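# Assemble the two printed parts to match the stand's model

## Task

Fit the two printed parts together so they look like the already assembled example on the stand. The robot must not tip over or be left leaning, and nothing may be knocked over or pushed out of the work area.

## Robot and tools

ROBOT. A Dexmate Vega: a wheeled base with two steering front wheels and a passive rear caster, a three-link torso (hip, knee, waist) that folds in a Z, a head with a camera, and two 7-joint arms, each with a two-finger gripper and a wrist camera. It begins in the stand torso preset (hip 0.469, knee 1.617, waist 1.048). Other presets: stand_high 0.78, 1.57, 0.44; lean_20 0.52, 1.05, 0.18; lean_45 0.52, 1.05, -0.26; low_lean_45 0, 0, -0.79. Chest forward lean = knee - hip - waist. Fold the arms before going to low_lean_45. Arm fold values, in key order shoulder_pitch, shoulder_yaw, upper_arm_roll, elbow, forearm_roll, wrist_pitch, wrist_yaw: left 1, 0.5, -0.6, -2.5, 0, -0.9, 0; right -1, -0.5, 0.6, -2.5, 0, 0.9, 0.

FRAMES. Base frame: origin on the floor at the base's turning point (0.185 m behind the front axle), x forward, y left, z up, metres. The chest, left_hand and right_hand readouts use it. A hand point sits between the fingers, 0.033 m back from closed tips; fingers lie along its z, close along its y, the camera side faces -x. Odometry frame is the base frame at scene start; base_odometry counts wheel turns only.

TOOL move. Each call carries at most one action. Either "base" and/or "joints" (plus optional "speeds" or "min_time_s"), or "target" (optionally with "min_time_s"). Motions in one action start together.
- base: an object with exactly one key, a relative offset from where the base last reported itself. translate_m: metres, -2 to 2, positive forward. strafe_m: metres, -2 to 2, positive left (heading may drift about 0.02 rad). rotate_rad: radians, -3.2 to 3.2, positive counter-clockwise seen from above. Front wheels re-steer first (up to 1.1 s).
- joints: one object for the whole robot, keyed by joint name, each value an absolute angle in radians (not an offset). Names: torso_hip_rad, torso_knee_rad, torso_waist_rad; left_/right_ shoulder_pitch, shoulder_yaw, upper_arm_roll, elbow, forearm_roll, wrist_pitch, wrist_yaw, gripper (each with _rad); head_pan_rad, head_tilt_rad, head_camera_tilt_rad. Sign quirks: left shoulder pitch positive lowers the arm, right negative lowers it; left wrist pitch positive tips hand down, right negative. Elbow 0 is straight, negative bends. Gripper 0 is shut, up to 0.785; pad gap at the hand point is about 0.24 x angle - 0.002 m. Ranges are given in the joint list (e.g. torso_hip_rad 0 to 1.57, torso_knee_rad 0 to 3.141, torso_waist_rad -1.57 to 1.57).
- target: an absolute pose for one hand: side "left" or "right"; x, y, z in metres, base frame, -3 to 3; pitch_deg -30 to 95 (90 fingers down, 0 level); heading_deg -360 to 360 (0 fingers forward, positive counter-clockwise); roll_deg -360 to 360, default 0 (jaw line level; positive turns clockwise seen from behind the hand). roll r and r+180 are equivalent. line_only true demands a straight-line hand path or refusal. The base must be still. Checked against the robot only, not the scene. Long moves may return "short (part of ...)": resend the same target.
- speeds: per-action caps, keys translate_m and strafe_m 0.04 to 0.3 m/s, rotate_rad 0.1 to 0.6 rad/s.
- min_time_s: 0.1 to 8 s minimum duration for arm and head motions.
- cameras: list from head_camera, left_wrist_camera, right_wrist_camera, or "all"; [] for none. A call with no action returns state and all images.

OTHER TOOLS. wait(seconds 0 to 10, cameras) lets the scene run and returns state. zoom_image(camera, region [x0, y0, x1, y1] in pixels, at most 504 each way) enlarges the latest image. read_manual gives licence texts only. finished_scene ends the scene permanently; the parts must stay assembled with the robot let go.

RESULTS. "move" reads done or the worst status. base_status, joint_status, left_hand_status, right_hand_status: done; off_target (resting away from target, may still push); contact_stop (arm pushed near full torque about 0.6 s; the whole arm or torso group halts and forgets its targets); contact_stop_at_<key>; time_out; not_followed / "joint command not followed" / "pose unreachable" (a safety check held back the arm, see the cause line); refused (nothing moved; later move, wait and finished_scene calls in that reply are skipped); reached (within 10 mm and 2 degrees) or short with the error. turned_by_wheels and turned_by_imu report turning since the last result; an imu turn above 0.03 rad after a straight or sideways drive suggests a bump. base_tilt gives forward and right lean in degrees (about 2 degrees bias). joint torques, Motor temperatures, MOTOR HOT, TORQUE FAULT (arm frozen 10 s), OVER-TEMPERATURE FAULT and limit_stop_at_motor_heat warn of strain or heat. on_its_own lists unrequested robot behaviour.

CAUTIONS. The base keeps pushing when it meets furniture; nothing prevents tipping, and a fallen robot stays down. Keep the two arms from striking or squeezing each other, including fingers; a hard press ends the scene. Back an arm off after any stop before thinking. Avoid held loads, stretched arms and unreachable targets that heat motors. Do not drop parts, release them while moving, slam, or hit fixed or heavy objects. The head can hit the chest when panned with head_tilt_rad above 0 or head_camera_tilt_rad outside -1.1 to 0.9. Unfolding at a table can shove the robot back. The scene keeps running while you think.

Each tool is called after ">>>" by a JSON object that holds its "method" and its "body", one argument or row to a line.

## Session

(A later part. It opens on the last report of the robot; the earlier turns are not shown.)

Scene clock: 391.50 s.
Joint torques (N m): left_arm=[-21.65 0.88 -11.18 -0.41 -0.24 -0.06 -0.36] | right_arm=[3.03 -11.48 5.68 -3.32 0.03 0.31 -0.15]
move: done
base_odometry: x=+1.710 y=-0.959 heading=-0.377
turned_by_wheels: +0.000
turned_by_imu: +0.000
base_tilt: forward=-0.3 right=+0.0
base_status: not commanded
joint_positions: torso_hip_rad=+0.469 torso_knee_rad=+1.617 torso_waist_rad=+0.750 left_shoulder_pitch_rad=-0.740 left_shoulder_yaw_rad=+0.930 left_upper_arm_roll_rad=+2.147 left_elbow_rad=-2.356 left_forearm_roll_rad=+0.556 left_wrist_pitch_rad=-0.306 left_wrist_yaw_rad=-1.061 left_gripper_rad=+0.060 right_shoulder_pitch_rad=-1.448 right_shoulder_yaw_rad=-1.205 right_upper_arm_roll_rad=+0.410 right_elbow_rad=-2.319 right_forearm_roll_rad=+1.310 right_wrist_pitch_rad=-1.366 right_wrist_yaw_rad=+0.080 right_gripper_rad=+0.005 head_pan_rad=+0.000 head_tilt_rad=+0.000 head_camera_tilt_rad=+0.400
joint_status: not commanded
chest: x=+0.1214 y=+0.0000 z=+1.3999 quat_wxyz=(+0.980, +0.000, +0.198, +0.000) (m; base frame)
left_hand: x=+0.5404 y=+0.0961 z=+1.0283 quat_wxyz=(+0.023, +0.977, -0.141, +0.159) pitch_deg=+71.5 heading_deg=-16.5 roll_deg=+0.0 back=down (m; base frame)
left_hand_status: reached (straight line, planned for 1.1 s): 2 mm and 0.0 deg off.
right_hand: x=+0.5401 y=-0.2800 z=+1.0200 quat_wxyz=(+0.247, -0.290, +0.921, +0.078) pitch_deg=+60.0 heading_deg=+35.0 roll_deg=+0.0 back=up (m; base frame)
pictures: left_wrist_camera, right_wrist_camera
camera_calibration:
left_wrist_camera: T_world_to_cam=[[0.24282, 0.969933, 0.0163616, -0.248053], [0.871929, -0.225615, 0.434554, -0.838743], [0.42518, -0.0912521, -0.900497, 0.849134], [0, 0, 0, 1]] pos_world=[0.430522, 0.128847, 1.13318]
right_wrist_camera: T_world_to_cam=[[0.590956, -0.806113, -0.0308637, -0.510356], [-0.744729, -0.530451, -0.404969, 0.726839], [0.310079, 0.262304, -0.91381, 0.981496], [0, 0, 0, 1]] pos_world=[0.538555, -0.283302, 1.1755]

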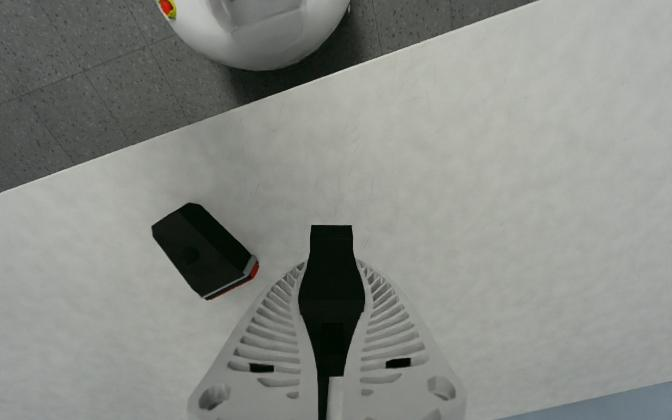

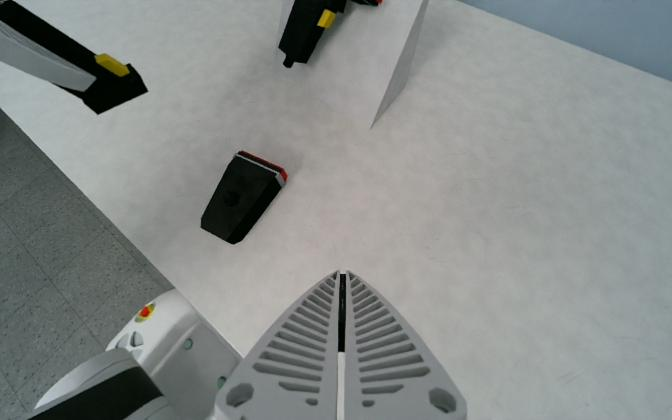

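>>> {"method": "move", "body": {
  "target": {"side": "left", "x": 0.532, "y": -0.085, "z": 1.05, "pitch_deg": 71.5, "heading_deg": 12.1, "roll_deg": 180},
  "cameras": ["all"]
}}

Scene clock: 397.67 s.
Joint torques (N m): left_arm=[-24.14 -2.15 -11.97 2.25 0.24 0.8 -0.22] | right_arm=[2.18 -12.34 5.39 -2.45 0.03 2.23 -0.27]
move: done
base_odometry: x=+1.710 y=-0.959 heading=-0.377
turned_by_wheels: +0.000
turned_by_imu: +0.001
base_tilt: forward=-0.1 right=+0.0
base_status: not commanded
joint_positions: torso_hip_rad=+0.469 torso_knee_rad=+1.617 torso_waist_rad=+0.750 left_shoulder_pitch_rad=-0.611 left_shoulder_yaw_rad=+0.144 left_upper_arm_roll_rad=+1.890 left_elbow_rad=-2.010 left_forearm_roll_rad=+0.105 left_wrist_pitch_rad=+0.525 left_wrist_yaw_rad=-1.348 left_gripper_rad=+0.060 right_shoulder_pitch_rad=-1.448 right_shoulder_yaw_rad=-1.205 right_upper_arm_roll_rad=+0.410 right_elbow_rad=-2.319 right_forearm_roll_rad=+1.310 right_wrist_pitch_rad=-1.366 right_wrist_yaw_rad=+0.080 right_gripper_rad=+0.005 head_pan_rad=+0.000 head_tilt_rad=+0.000 head_camera_tilt_rad=+0.400
joint_status: not commanded
chest: x=+0.1214 y=+0.0000 z=+1.3999 quat_wxyz=(+0.980, +0.000, +0.198, +0.000) (m; base frame)
left_hand: x=+0.5322 y=-0.0842 z=+1.0497 quat_wxyz=(-0.017, +0.982, +0.103, +0.160) pitch_deg=+71.5 heading_deg=+12.0 roll_deg=+0.0 back=down (m; base frame)
left_hand_status: reached (straight line, planned for 3.2 s): 1 mm and 0.1 deg off.
right_hand: x=+0.5401 y=-0.2800 z=+1.0200 quat_wxyz=(+0.247, -0.290, +0.921, +0.078) pitch_deg=+60.0 heading_deg=+35.0 roll_deg=+0.0 back=up (m; base frame)
pictures: head_camera, left_wrist_camera, right_wrist_camera
camera_calibration:
head_camera: T_world_to_cam=[[-0.00758307, -0.998137, 0.0605403, -0.0536063], [-0.72199, -0.036423, -0.690944, 1.11876], [0.691862, -0.048949, -0.720368, 0.975434], [0, 0, 0, 1]] pos_world=[0.132459, 0.0349885, 1.47892]
left_wrist_camera: T_world_to_cam=[[-0.248598, 0.968469, 0.0163576, 0.189926], [0.873935, 0.216986, 0.434919, -0.845736], [0.417656, 0.122415, -0.900321, 0.87731], [0, 0, 0, 1]] pos_world=[0.41992, -0.107821, 1.15458]
right_wrist_camera: T_world_to_cam=[[0.590956, -0.806113, -0.0308637, -0.510356], [-0.744729, -0.530451, -0.404969, 0.726839], [0.310079, 0.262304, -0.91381, 0.981496], [0, 0, 0, 1]] pos_world=[0.538555, -0.283302, 1.1755]

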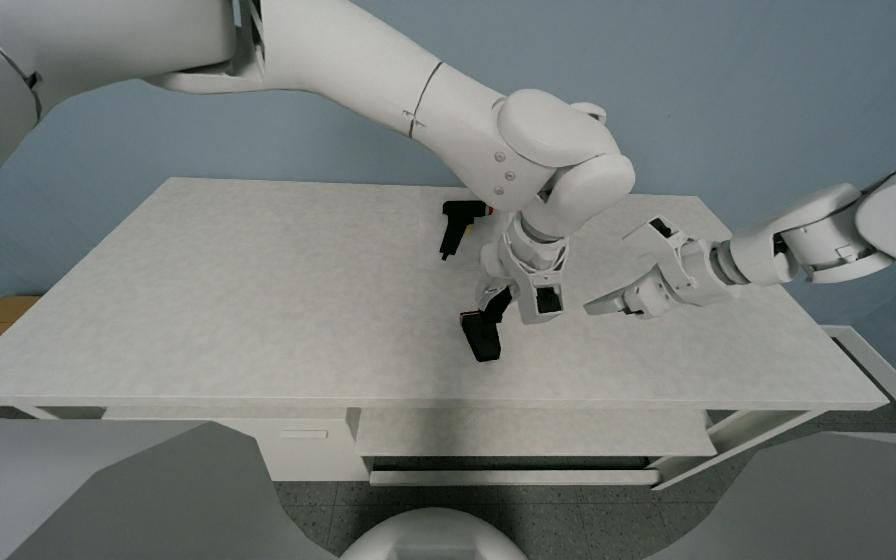

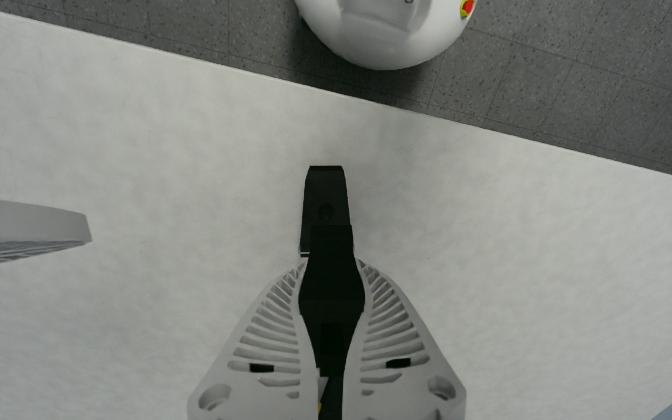

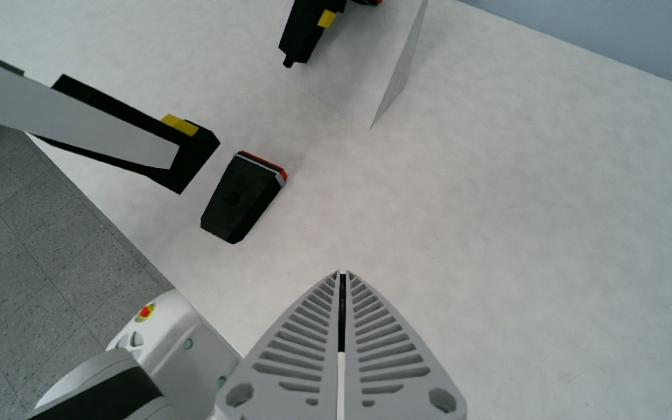

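>>> {"method": "zoom_image", "body": {
  "camera": "left_wrist_camera",
  "region": [270, 150, 390, 290]
}}

>>> {"method": "zoom_image", "body": {
  "camera": "right_wrist_camera",
  "region": [100, 90, 310, 260]
}}

>>> {"method": "zoom_image", "body": {
  "camera": "head_camera",
  "region": [440, 270, 540, 380]
}}

Scaled by 3.600 from the camera's 672x420 image, which has a finer 960x600 frame.

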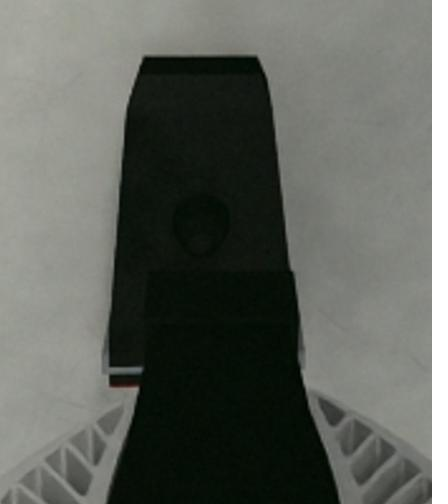

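Scaled by 2.400 from the camera's 672x420 image, which has a finer 960x600 frame.

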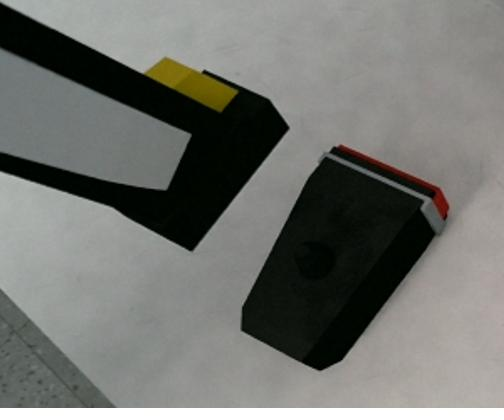

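Scaled by 4.582 from the camera's 896x560 image, which has a finer 960x600 frame.

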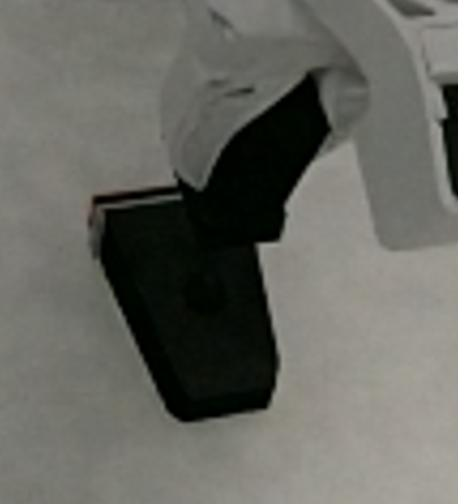

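>>> {"method": "move", "body": {
  "target": {"side": "left", "x": 0.531, "y": -0.092, "z": 1.0, "pitch_deg": 71.5, "heading_deg": 12.1, "roll_deg": 180, "line_only": true},
  "cameras": ["all"]
}}

Scene clock: 417.47 s.
Joint torques (N m): left_arm=[-15.55 -2.71 -7.54 2.47 0.73 -0.11 0.2] | right_arm=[3.59 -13.17 5.53 -3.48 0.12 0.47 -0.22]
move: done
base_odometry: x=+1.710 y=-0.959 heading=-0.377
turned_by_wheels: +0.000
turned_by_imu: +0.000
base_tilt: forward=-0.1 right=+0.1
base_status: not commanded
joint_positions: torso_hip_rad=+0.469 torso_knee_rad=+1.617 torso_waist_rad=+0.750 left_shoulder_pitch_rad=-0.536 left_shoulder_yaw_rad=+0.085 left_upper_arm_roll_rad=+1.958 left_elbow_rad=-1.951 left_forearm_roll_rad=+0.152 left_wrist_pitch_rad=+0.556 left_wrist_yaw_rad=-1.293 left_gripper_rad=+0.060 right_shoulder_pitch_rad=-1.448 right_shoulder_yaw_rad=-1.205 right_upper_arm_roll_rad=+0.410 right_elbow_rad=-2.319 right_forearm_roll_rad=+1.310 right_wrist_pitch_rad=-1.366 right_wrist_yaw_rad=+0.080 right_gripper_rad=+0.005 head_pan_rad=+0.000 head_tilt_rad=+0.000 head_camera_tilt_rad=+0.400
joint_status: not commanded
chest: x=+0.1214 y=+0.0000 z=+1.3999 quat_wxyz=(+0.980, +0.000, +0.198, +0.000) (m; base frame)
left_hand: x=+0.5311 y=-0.0917 z=+1.0024 quat_wxyz=(-0.017, +0.982, +0.104, +0.160) pitch_deg=+71.5 heading_deg=+12.1 roll_deg=+0.0 back=down (m; base frame)
left_hand_status: reached (straight line, planned for 0.6 s): 2 mm and 0.0 deg off.
right_hand: x=+0.5401 y=-0.2800 z=+1.0200 quat_wxyz=(+0.247, -0.290, +0.921, +0.078) pitch_deg=+60.0 heading_deg=+35.0 roll_deg=+0.0 back=up (m; base frame)
pictures: head_camera, left_wrist_camera, right_wrist_camera
camera_calibration:
head_camera: T_world_to_cam=[[-0.00758307, -0.998137, 0.0605403, -0.0536063], [-0.72199, -0.036423, -0.690944, 1.11876], [0.691862, -0.048949, -0.720368, 0.975434], [0, 0, 0, 1]] pos_world=[0.132459, 0.0349885, 1.47892]
left_wrist_camera: T_world_to_cam=[[-0.250877, 0.967881, 0.0163379, 0.198819], [0.873512, 0.219078, 0.43472, -0.821982], [0.417178, 0.123333, -0.900417, 0.836497], [0, 0, 0, 1]] pos_world=[0.418922, -0.115522, 1.10728]
right_wrist_camera: T_world_to_cam=[[0.590956, -0.806113, -0.0308637, -0.510356], [-0.744729, -0.530451, -0.404969, 0.726839], [0.310079, 0.262304, -0.91381, 0.981496], [0, 0, 0, 1]] pos_world=[0.538555, -0.283302, 1.1755]

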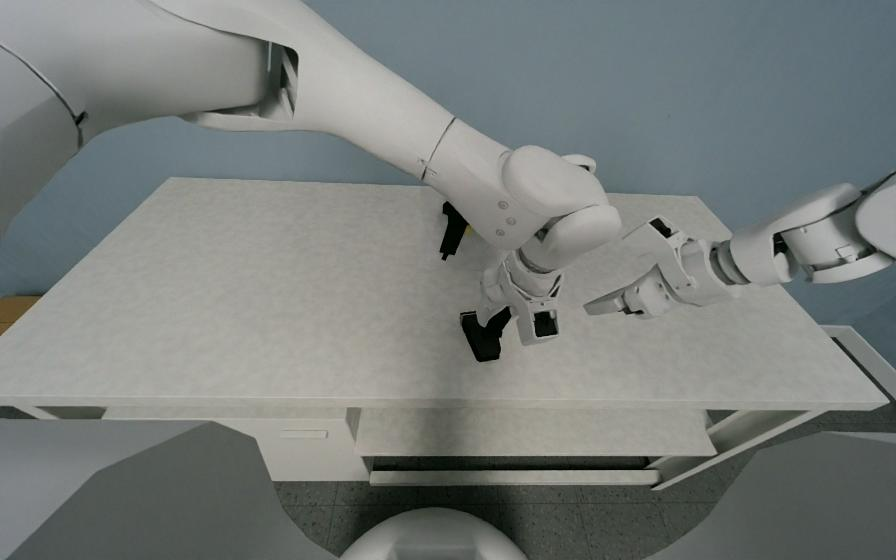

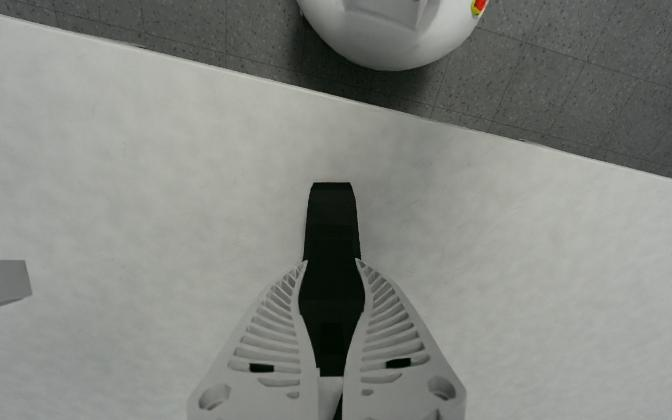

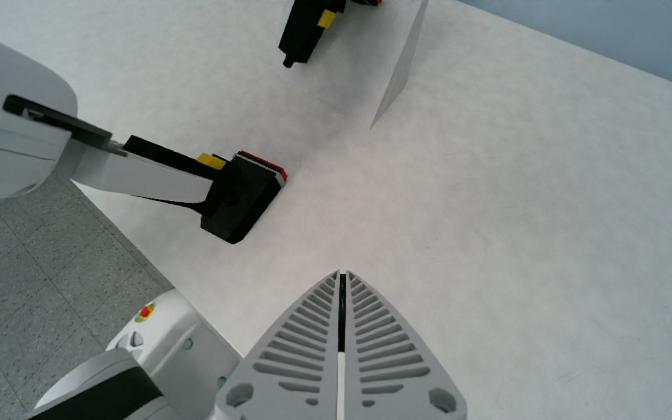

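>>> {"method": "zoom_image", "body": {
  "camera": "left_wrist_camera",
  "region": [280, 170, 390, 280]
}}

>>> {"method": "zoom_image", "body": {
  "camera": "right_wrist_camera",
  "region": [150, 130, 300, 255]
}}

>>> {"method": "zoom_image", "body": {
  "camera": "head_camera",
  "region": [445, 290, 525, 370]
}}

Scaled by 4.582 from the camera's 672x420 image, which has a finer 960x600 frame.

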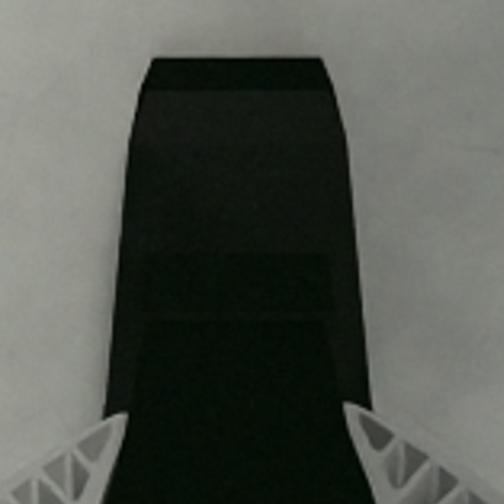

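Scaled by 3.360 from the camera's 672x420 image, which has a finer 960x600 frame.

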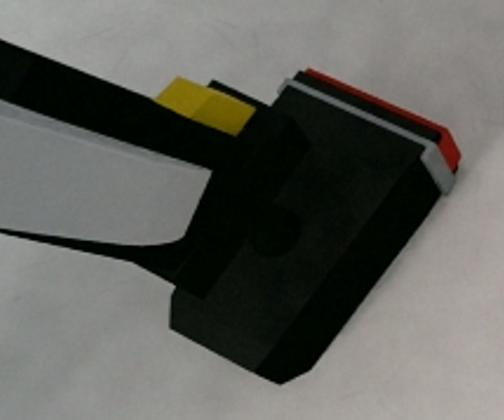

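Scaled by 6.300 from the camera's 896x560 image, which has a finer 960x600 frame.

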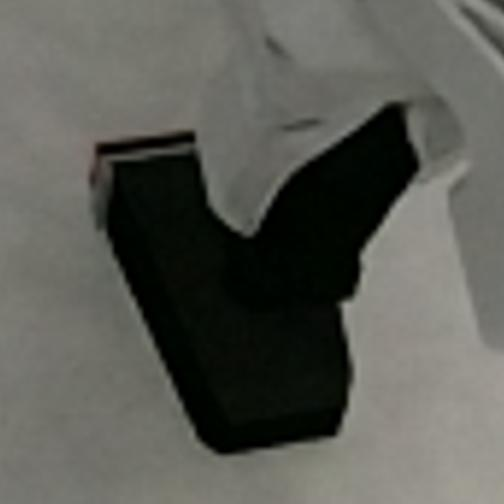

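>>> {"method": "move", "body": {
  "target": {"side": "left", "x": 0.5255, "y": -0.095, "z": 0.988, "pitch_deg": 71.5, "heading_deg": 12.1, "roll_deg": 180, "line_only": true},
  "cameras": ["left_wrist_camera", "right_wrist_camera"]
}}

>>> {"method": "zoom_image", "body": {
  "camera": "left_wrist_camera",
  "region": [280, 170, 390, 280]
}}

>>> {"method": "zoom_image", "body": {
  "camera": "right_wrist_camera",
  "region": [150, 130, 300, 255]
}}

Scene clock: 455.93 s.
Joint torques (N m): left_arm=[-15.69 -2.15 -6.83 2.18 0.83 0.61 0.16] | right_arm=[2.71 -12.23 5.12 -3.09 -0.02 1.41 -0.31]
move: done
base_odometry: x=+1.710 y=-0.959 heading=-0.377
turned_by_wheels: +0.000
turned_by_imu: +0.000
base_tilt: forward=-0.3 right=+0.0
base_status: not commanded
joint_positions: torso_hip_rad=+0.469 torso_knee_rad=+1.617 torso_waist_rad=+0.750 left_shoulder_pitch_rad=-0.515 left_shoulder_yaw_rad=+0.064 left_upper_arm_roll_rad=+1.974 left_elbow_rad=-1.943 left_forearm_roll_rad=+0.163 left_wrist_pitch_rad=+0.577 left_wrist_yaw_rad=-1.282 left_gripper_rad=+0.060 right_shoulder_pitch_rad=-1.448 right_shoulder_yaw_rad=-1.205 right_upper_arm_roll_rad=+0.410 right_elbow_rad=-2.319 right_forearm_roll_rad=+1.310 right_wrist_pitch_rad=-1.366 right_wrist_yaw_rad=+0.080 right_gripper_rad=+0.005 head_pan_rad=+0.000 head_tilt_rad=+0.000 head_camera_tilt_rad=+0.400
joint_status: not commanded
chest: x=+0.1214 y=+0.0000 z=+1.3999 quat_wxyz=(+0.980, +0.000, +0.198, +0.000) (m; base frame)
left_hand: x=+0.5264 y=-0.0945 z=+0.9900 quat_wxyz=(-0.017, +0.982, +0.104, +0.160) pitch_deg=+71.5 heading_deg=+12.1 roll_deg=+0.0 back=down (m; base frame)
left_hand_status: reached (straight line, planned for 0.3 s): 2 mm and 0.0 deg off.
right_hand: x=+0.5401 y=-0.2800 z=+1.0200 quat_wxyz=(+0.247, -0.290, +0.921, +0.078) pitch_deg=+60.0 heading_deg=+35.0 roll_deg=+0.0 back=up (m; base frame)
pictures: left_wrist_camera, right_wrist_camera
camera_calibration:
left_wrist_camera: T_world_to_cam=[[-0.250773, 0.967908, 0.0163327, 0.200518], [0.873463, 0.218965, 0.434875, -0.812035], [0.417343, 0.123321, -0.900343, 0.827486], [0, 0, 0, 1]] pos_world=[0.414222, -0.118322, 1.09488]
right_wrist_camera: T_world_to_cam=[[0.590956, -0.806113, -0.0308637, -0.510356], [-0.744729, -0.530451, -0.404969, 0.726839], [0.310079, 0.262304, -0.91381, 0.981496], [0, 0, 0, 1]] pos_world=[0.538555, -0.283302, 1.1755]

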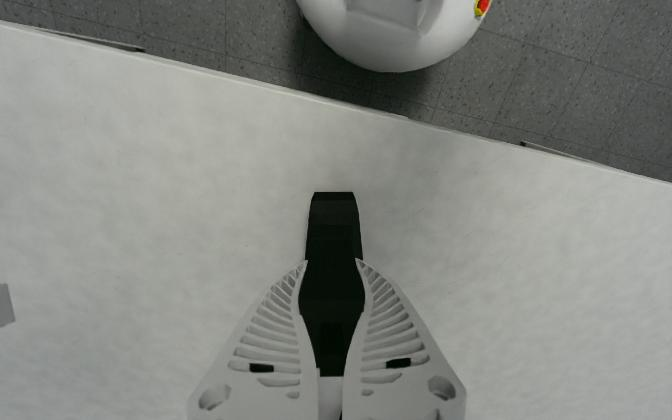

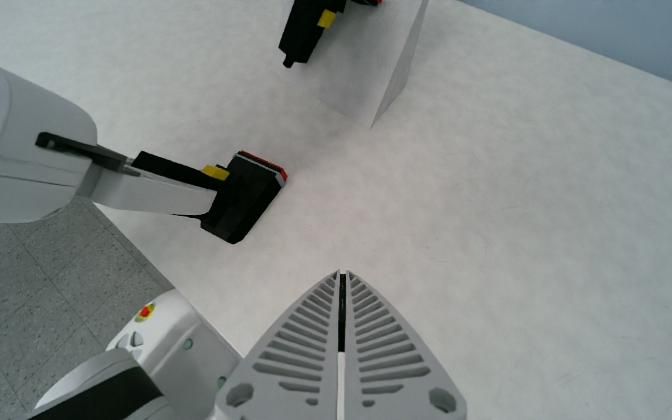

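Scaled by 4.582 from the camera's 672x420 image, which has a finer 960x600 frame.

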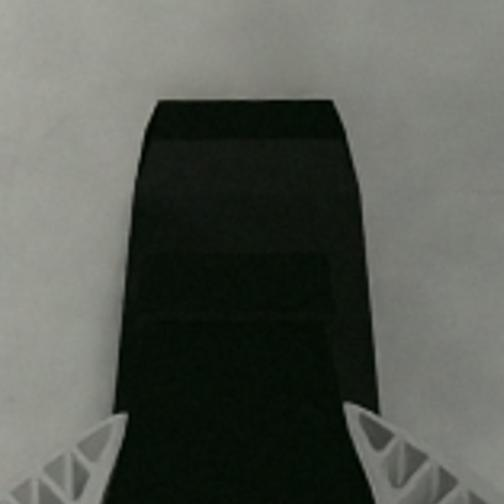

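Scaled by 3.360 from the camera's 672x420 image, which has a finer 960x600 frame.

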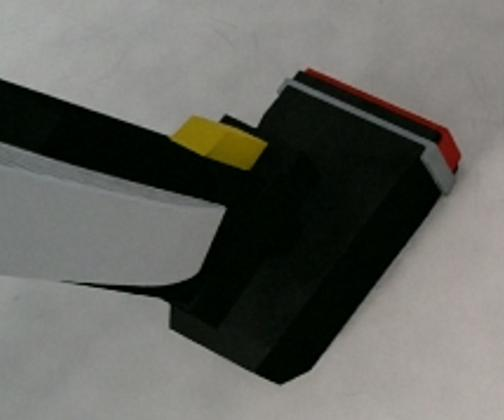

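>>> {"method": "zoom_image", "body": {
  "camera": "right_wrist_camera",
  "region": [195, 150, 265, 240]
}}

>>> {"method": "zoom_image", "body": {
  "camera": "left_wrist_camera",
  "region": [300, 185, 370, 255]
}}

Scaled by 5.600 from the camera's 672x420 image, which has a finer 960x600 frame.

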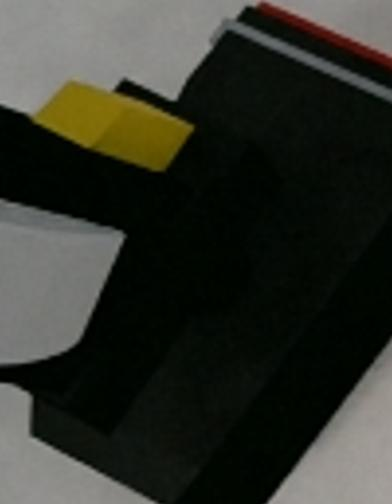

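Scaled by 7.200 from the camera's 672x420 image, which has a finer 960x600 frame.

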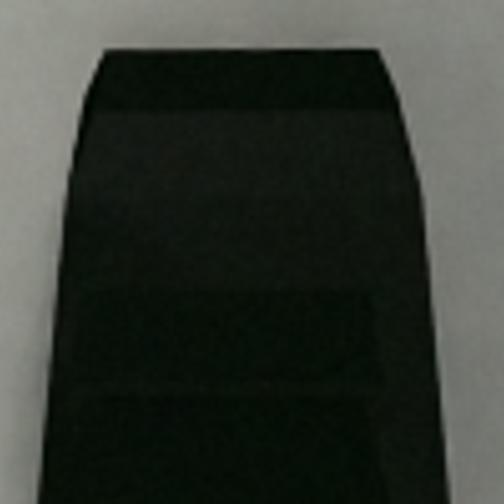

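>>> {"method": "move", "body": {
  "target": {"side": "left", "x": 0.5245, "y": -0.095, "z": 0.974, "pitch_deg": 71.5, "heading_deg": 12.1, "roll_deg": 180, "line_only": true},
  "cameras": ["left_wrist_camera", "right_wrist_camera"]
}}

>>> {"method": "zoom_image", "body": {
  "camera": "left_wrist_camera",
  "region": [290, 180, 380, 270]
}}

>>> {"method": "zoom_image", "body": {
  "camera": "right_wrist_camera",
  "region": [180, 140, 300, 250]
}}

Scene clock: 469.77 s.
Joint torques (N m): left_arm=[-14.24 -1.93 -6.51 1.15 0.46 0.51 0.26] | right_arm=[2.23 -11.24 4.92 -2.82 0.07 0.8 -0.11]
move: done
base_odometry: x=+1.710 y=-0.959 heading=-0.377
turned_by_wheels: +0.000
turned_by_imu: +0.000
base_tilt: forward=+0.0 right=+0.0
base_status: not commanded
joint_positions: torso_hip_rad=+0.469 torso_knee_rad=+1.617 torso_waist_rad=+0.750 left_shoulder_pitch_rad=-0.493 left_shoulder_yaw_rad=+0.051 left_upper_arm_roll_rad=+1.995 left_elbow_rad=-1.930 left_forearm_roll_rad=+0.176 left_wrist_pitch_rad=+0.587 left_wrist_yaw_rad=-1.266 left_gripper_rad=+0.060 right_shoulder_pitch_rad=-1.448 right_shoulder_yaw_rad=-1.205 right_upper_arm_roll_rad=+0.410 right_elbow_rad=-2.319 right_forearm_roll_rad=+1.310 right_wrist_pitch_rad=-1.366 right_wrist_yaw_rad=+0.080 right_gripper_rad=+0.005 head_pan_rad=+0.000 head_tilt_rad=+0.000 head_camera_tilt_rad=+0.400
joint_status: not commanded
chest: x=+0.1214 y=+0.0000 z=+1.3999 quat_wxyz=(+0.980, +0.000, +0.198, +0.000) (m; base frame)
left_hand: x=+0.5247 y=-0.0950 z=+0.9764 quat_wxyz=(-0.017, +0.981, +0.104, +0.160) pitch_deg=+71.5 heading_deg=+12.1 roll_deg=+0.0 back=down (m; base frame)
left_hand_status: reached (straight line, planned for 0.3 s): 2 mm and 0.0 deg off.
right_hand: x=+0.5401 y=-0.2800 z=+1.0200 quat_wxyz=(+0.247, -0.290, +0.921, +0.078) pitch_deg=+60.0 heading_deg=+35.0 roll_deg=+0.0 back=up (m; base frame)
pictures: left_wrist_camera, right_wrist_camera
camera_calibration:
left_wrist_camera: T_world_to_cam=[[-0.250882, 0.967881, 0.016282, 0.200894], [0.873414, 0.219079, 0.434917, -0.804538], [0.417381, 0.123334, -0.900323, 0.815978], [0, 0, 0, 1]] pos_world=[0.412522, -0.118822, 1.08128]
right_wrist_camera: T_world_to_cam=[[0.590956, -0.806113, -0.0308637, -0.510356], [-0.744729, -0.530451, -0.404969, 0.726839], [0.310079, 0.262304, -0.91381, 0.981496], [0, 0, 0, 1]] pos_world=[0.538555, -0.283302, 1.1755]

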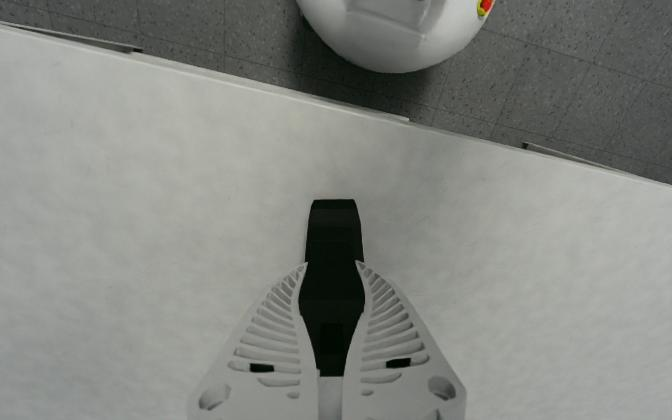

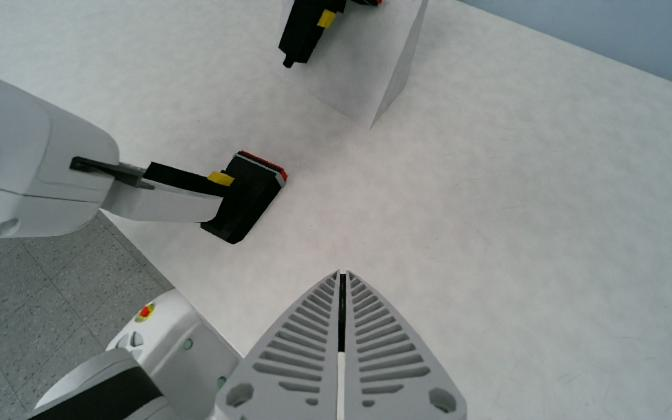

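Scaled by 5.600 from the camera's 672x420 image, which has a finer 960x600 frame.

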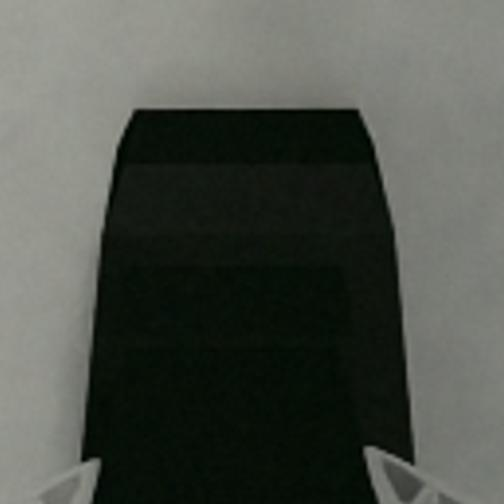

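Scaled by 4.200 from the camera's 672x420 image, which has a finer 960x600 frame.

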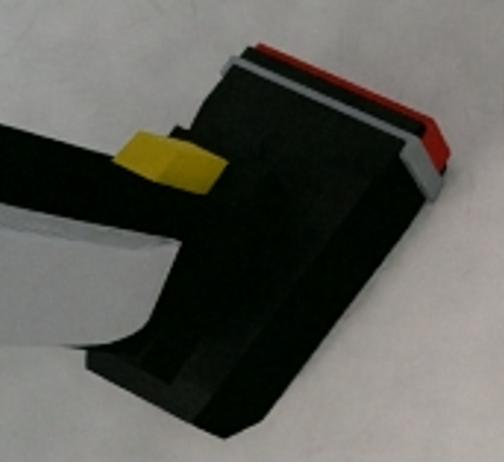

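>>> {"method": "move", "body": {
  "target": {"side": "left", "x": 0.525, "y": -0.0935, "z": 0.967, "pitch_deg": 71.5, "heading_deg": 12.1, "roll_deg": 180, "line_only": true},
  "cameras": ["left_wrist_camera", "right_wrist_camera"]
}}

>>> {"method": "zoom_image", "body": {
  "camera": "left_wrist_camera",
  "region": [290, 180, 380, 270]
}}

>>> {"method": "zoom_image", "body": {
  "camera": "right_wrist_camera",
  "region": [180, 140, 300, 250]
}}

Scene clock: 481.53 s.
Joint torques (N m): left_arm=[-14.68 -1.55 -6.38 1.24 0.67 0.53 0.04] | right_arm=[3.04 -11.55 5.36 -3.63 -0.01 0.67 -0.33]
move: done
base_odometry: x=+1.710 y=-0.959 heading=-0.377
turned_by_wheels: +0.000
turned_by_imu: +0.000
base_tilt: forward=+0.0 right=+0.1
base_status: not commanded
joint_positions: torso_hip_rad=+0.469 torso_knee_rad=+1.617 torso_waist_rad=+0.750 left_shoulder_pitch_rad=-0.482 left_shoulder_yaw_rad=+0.049 left_upper_arm_roll_rad=+2.007 left_elbow_rad=-1.924 left_forearm_roll_rad=+0.184 left_wrist_pitch_rad=+0.589 left_wrist_yaw_rad=-1.255 left_gripper_rad=+0.060 right_shoulder_pitch_rad=-1.448 right_shoulder_yaw_rad=-1.205 right_upper_arm_roll_rad=+0.410 right_elbow_rad=-2.319 right_forearm_roll_rad=+1.310 right_wrist_pitch_rad=-1.366 right_wrist_yaw_rad=+0.080 right_gripper_rad=+0.005 head_pan_rad=+0.000 head_tilt_rad=+0.000 head_camera_tilt_rad=+0.400
joint_status: not commanded
chest: x=+0.1214 y=+0.0000 z=+1.3999 quat_wxyz=(+0.980, +0.000, +0.198, +0.000) (m; base frame)
left_hand: x=+0.5249 y=-0.0938 z=+0.9687 quat_wxyz=(-0.017, +0.982, +0.104, +0.160) pitch_deg=+71.5 heading_deg=+12.1 roll_deg=+0.0 back=down (m; base frame)
left_hand_status: reached (straight line, planned for 0.3 s): 2 mm and 0.0 deg off.
right_hand: x=+0.5401 y=-0.2800 z=+1.0200 quat_wxyz=(+0.247, -0.290, +0.921, +0.078) pitch_deg=+60.0 heading_deg=+35.0 roll_deg=+0.0 back=up (m; base frame)
pictures: left_wrist_camera, right_wrist_camera
camera_calibration:
left_wrist_camera: T_world_to_cam=[[-0.25068, 0.967932, 0.0163528, 0.199755], [0.873433, 0.218857, 0.43499, -0.801739], [0.417462, 0.123327, -0.900287, 0.80874], [0, 0, 0, 1]] pos_world=[0.412721, -0.117622, 1.07358]
right_wrist_camera: T_world_to_cam=[[0.590956, -0.806113, -0.0308637, -0.510356], [-0.744729, -0.530451, -0.404969, 0.726839], [0.310079, 0.262304, -0.91381, 0.981496], [0, 0, 0, 1]] pos_world=[0.538555, -0.283302, 1.1755]

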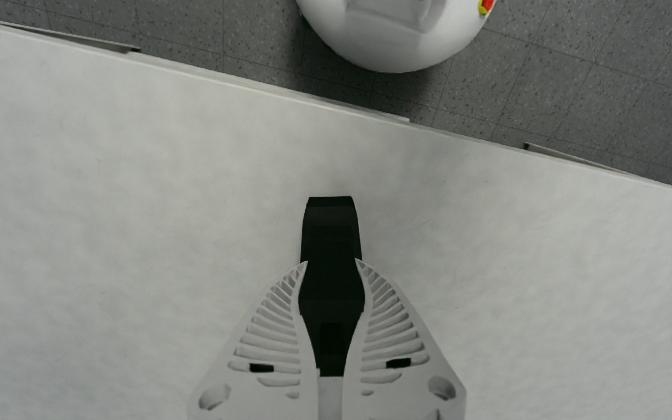

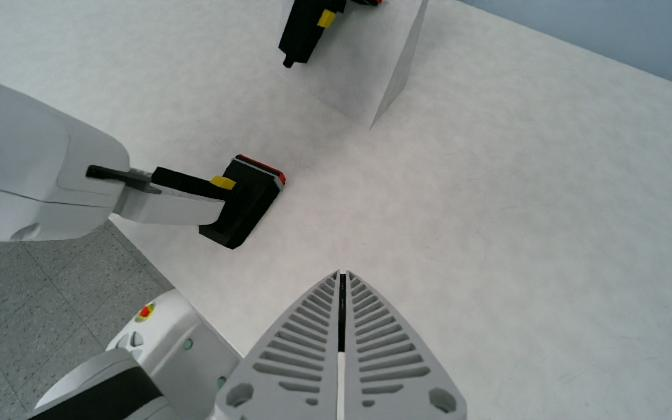

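Scaled by 5.600 from the camera's 672x420 image, which has a finer 960x600 frame.

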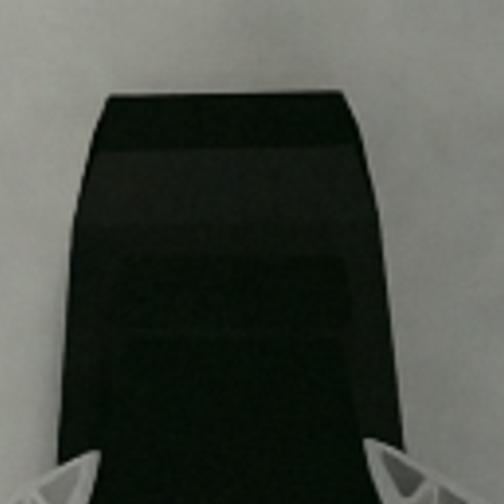

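Scaled by 4.200 from the camera's 672x420 image, which has a finer 960x600 frame.

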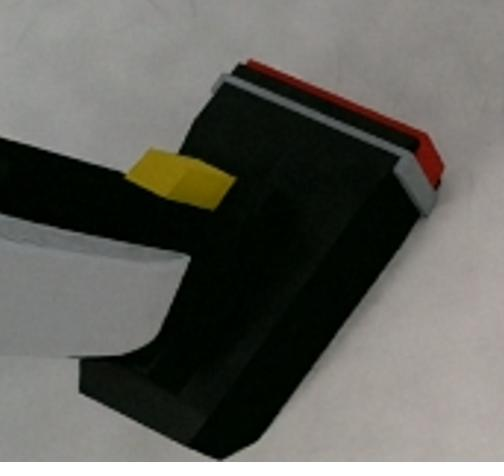

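>>> {"method": "zoom_image", "body": {
  "camera": "right_wrist_camera",
  "region": [195, 190, 265, 252]
}}

>>> {"method": "zoom_image", "body": {
  "camera": "left_wrist_camera",
  "region": [298, 190, 368, 262]
}}

>>> {"method": "move", "body": {
  "cameras": ["head_camera"]
}}

>>> {"method": "zoom_image", "body": {
  "camera": "head_camera",
  "region": [445, 290, 525, 370]
}}

Scaled by 7.200 from the camera's 672x420 image, which has a finer 960x600 frame.

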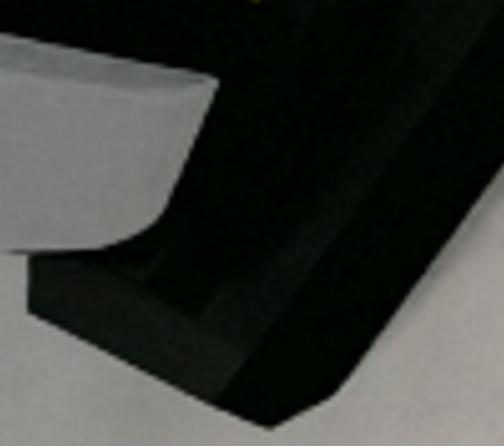

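Scaled by 7.000 from the camera's 672x420 image, which has a finer 960x600 frame.

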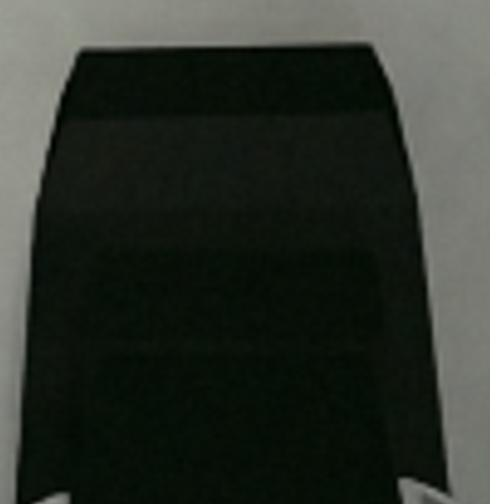

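Scene clock: 497.47 s.
Joint torques (N m): left_arm=[-14.14 -1.14 -6.82 0.88 0.7 0.52 0.34] | right_arm=[1.92 -11.83 5.54 -1.51 -0.06 0.77 -0.3]
Motor temperatures (°C): left_arm=[42 39 43 34 44 45 39] | right_arm=[42 38 37 35 46 42 43]
base_odometry: x=+1.710 y=-0.959 heading=-0.377
turned_by_wheels: +0.000
turned_by_imu: +0.000
base_tilt: forward=-0.3 right=+0.1
base_status: not commanded
joint_positions: torso_hip_rad=+0.469 torso_knee_rad=+1.617 torso_waist_rad=+0.750 left_shoulder_pitch_rad=-0.479 left_shoulder_yaw_rad=+0.049 left_upper_arm_roll_rad=+2.010 left_elbow_rad=-1.923 left_forearm_roll_rad=+0.186 left_wrist_pitch_rad=+0.590 left_wrist_yaw_rad=-1.253 left_gripper_rad=+0.060 right_shoulder_pitch_rad=-1.448 right_shoulder_yaw_rad=-1.205 right_upper_arm_roll_rad=+0.410 right_elbow_rad=-2.319 right_forearm_roll_rad=+1.310 right_wrist_pitch_rad=-1.366 right_wrist_yaw_rad=+0.080 right_gripper_rad=+0.005 head_pan_rad=+0.000 head_tilt_rad=+0.000 head_camera_tilt_rad=+0.400
joint_status: not commanded
chest: x=+0.1214 y=+0.0000 z=+1.3999 quat_wxyz=(+0.980, +0.000, +0.198, +0.000) (m; base frame)
left_hand: x=+0.5249 y=-0.0935 z=+0.9671 quat_wxyz=(-0.017, +0.982, +0.104, +0.160) pitch_deg=+71.5 heading_deg=+12.1 roll_deg=+0.0 back=down (m; base frame)
left_hand_status: reached (straight line, planned for 0.3 s): 0 mm and 0.0 deg off.
right_hand: x=+0.5401 y=-0.2800 z=+1.0200 quat_wxyz=(+0.247, -0.290, +0.921, +0.078) pitch_deg=+60.0 heading_deg=+35.0 roll_deg=+0.0 back=up (m; base frame)
pictures: head_camera
camera_calibration:
head_camera: T_world_to_cam=[[-0.00758307, -0.998137, 0.0605403, -0.0536063], [-0.72199, -0.036423, -0.690944, 1.11876], [0.691862, -0.048949, -0.720368, 0.975434], [0, 0, 0, 1]] pos_world=[0.132459, 0.0349885, 1.47892]

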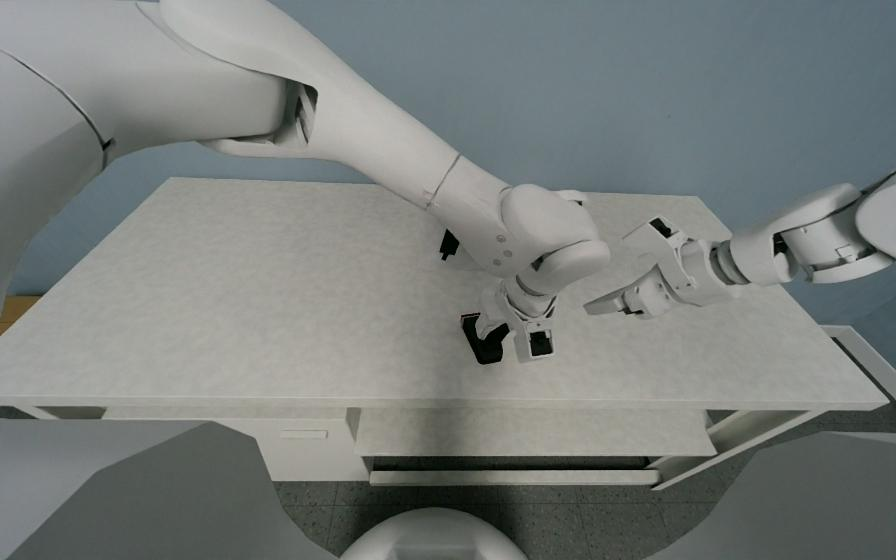

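Scaled by 6.300 from the camera's 896x560 image, which has a finer 960x600 frame.

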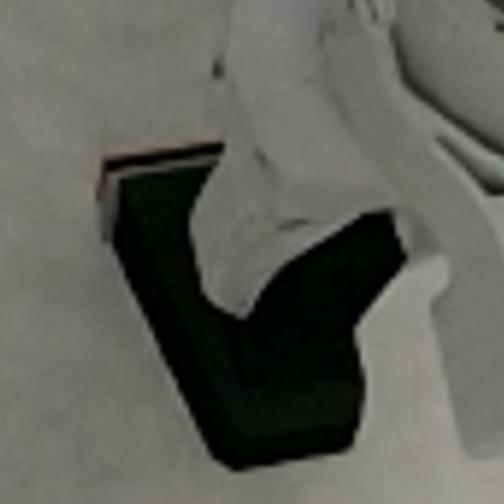

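>>> {"method": "move", "body": {
  "target": {"side": "right", "x": 0.58, "y": -0.30, "z": 1.10, "pitch_deg": 35, "heading_deg": 45, "roll_deg": 0, "line_only": true},
  "cameras": ["right_wrist_camera"]
}}

Scene clock: 527.83 s.
Joint torques (N m): left_arm=[-15.03 -3.01 -6.98 1.12 0.6 0.68 0.14] | right_arm=[0.31 -9.45 5.64 0.05 -0.1 2.21 0.13]
move: done
base_odometry: x=+1.710 y=-0.959 heading=-0.377
turned_by_wheels: +0.000
turned_by_imu: +0.001
base_tilt: forward=-0.3 right=+0.2
base_status: not commanded
joint_positions: torso_hip_rad=+0.469 torso_knee_rad=+1.617 torso_waist_rad=+0.750 left_shoulder_pitch_rad=-0.479 left_shoulder_yaw_rad=+0.049 left_upper_arm_roll_rad=+2.010 left_elbow_rad=-1.923 left_forearm_roll_rad=+0.186 left_wrist_pitch_rad=+0.590 left_wrist_yaw_rad=-1.253 left_gripper_rad=+0.060 right_shoulder_pitch_rad=-1.840 right_shoulder_yaw_rad=-1.052 right_upper_arm_roll_rad=+0.752 right_elbow_rad=-2.148 right_forearm_roll_rad=+0.805 right_wrist_pitch_rad=-0.708 right_wrist_yaw_rad=+0.792 right_gripper_rad=+0.005 head_pan_rad=+0.000 head_tilt_rad=+0.000 head_camera_tilt_rad=+0.400
joint_status: not commanded
chest: x=+0.1214 y=+0.0000 z=+1.3999 quat_wxyz=(+0.980, +0.000, +0.198, +0.000) (m; base frame)
left_hand: x=+0.5249 y=-0.0935 z=+0.9671 quat_wxyz=(-0.017, +0.982, +0.104, +0.160) pitch_deg=+71.5 heading_deg=+12.1 roll_deg=+0.0 back=down (m; base frame)
right_hand: x=+0.5800 y=-0.2996 z=+1.0996 quat_wxyz=(+0.426, -0.339, +0.820, +0.176) pitch_deg=+35.1 heading_deg=+45.0 roll_deg=+0.0 back=up (m; base frame)
right_hand_status: reached (straight line, planned for 2.8 s): 1 mm and 0.1 deg off.
pictures: right_wrist_camera
camera_calibration:
right_wrist_camera: T_world_to_cam=[[0.729074, -0.684164, -0.0192577, -0.603609], [-0.461542, -0.470673, -0.751961, 1.01362], [0.505401, 0.557124, -0.658926, 0.741818], [0, 0, 0, 1]] pos_world=[0.532989, -0.349168, 1.23938]

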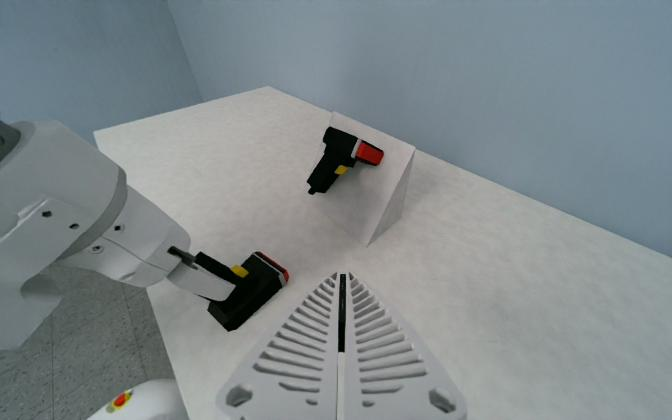

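>>> {"method": "zoom_image", "body": {
  "camera": "right_wrist_camera",
  "region": [295, 110, 395, 200]
}}

>>> {"method": "zoom_image", "body": {
  "camera": "right_wrist_camera",
  "region": [190, 235, 300, 340]
}}

Scaled by 5.040 from the camera's 672x420 image, which has a finer 960x600 frame.

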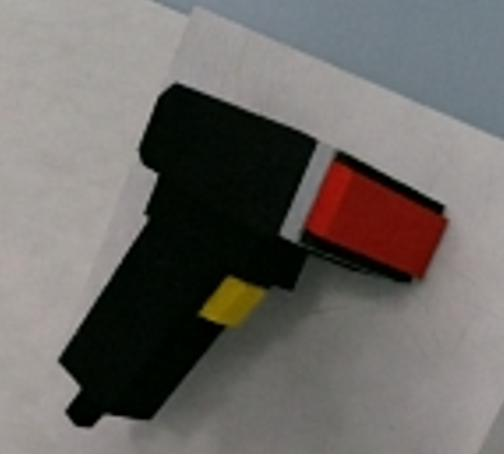

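Scaled by 4.582 from the camera's 672x420 image, which has a finer 960x600 frame.

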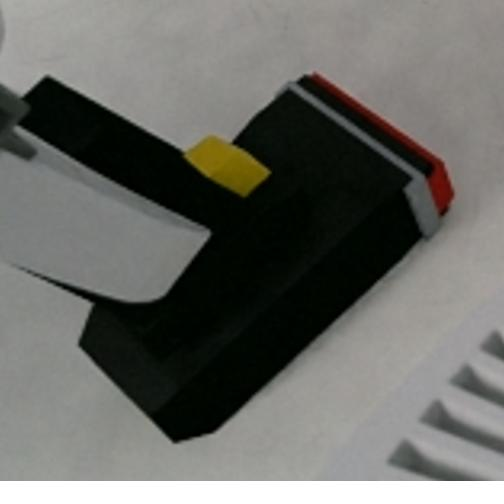

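>>> {"method": "zoom_image", "body": {
  "camera": "right_wrist_camera",
  "region": [205, 255, 265, 325]
}}

>>> {"method": "zoom_image", "body": {
  "camera": "right_wrist_camera",
  "region": [310, 120, 370, 180]
}}

Scaled by 7.200 from the camera's 672x420 image, which has a finer 960x600 frame.

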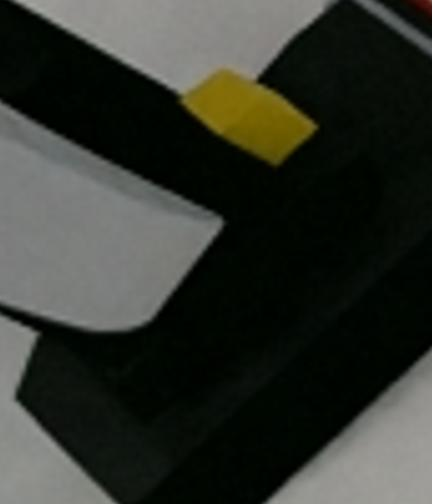

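Scaled by 8.400 from the camera's 672x420 image, which has a finer 960x600 frame.

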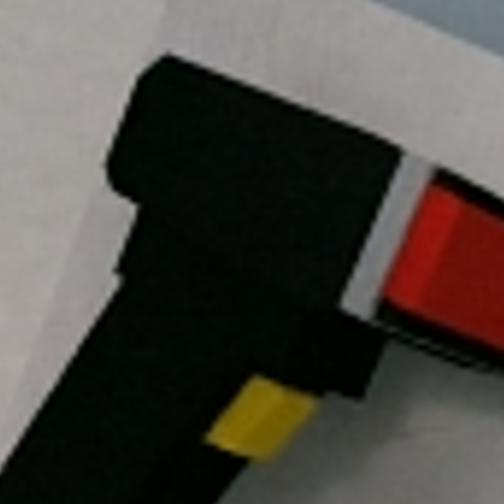

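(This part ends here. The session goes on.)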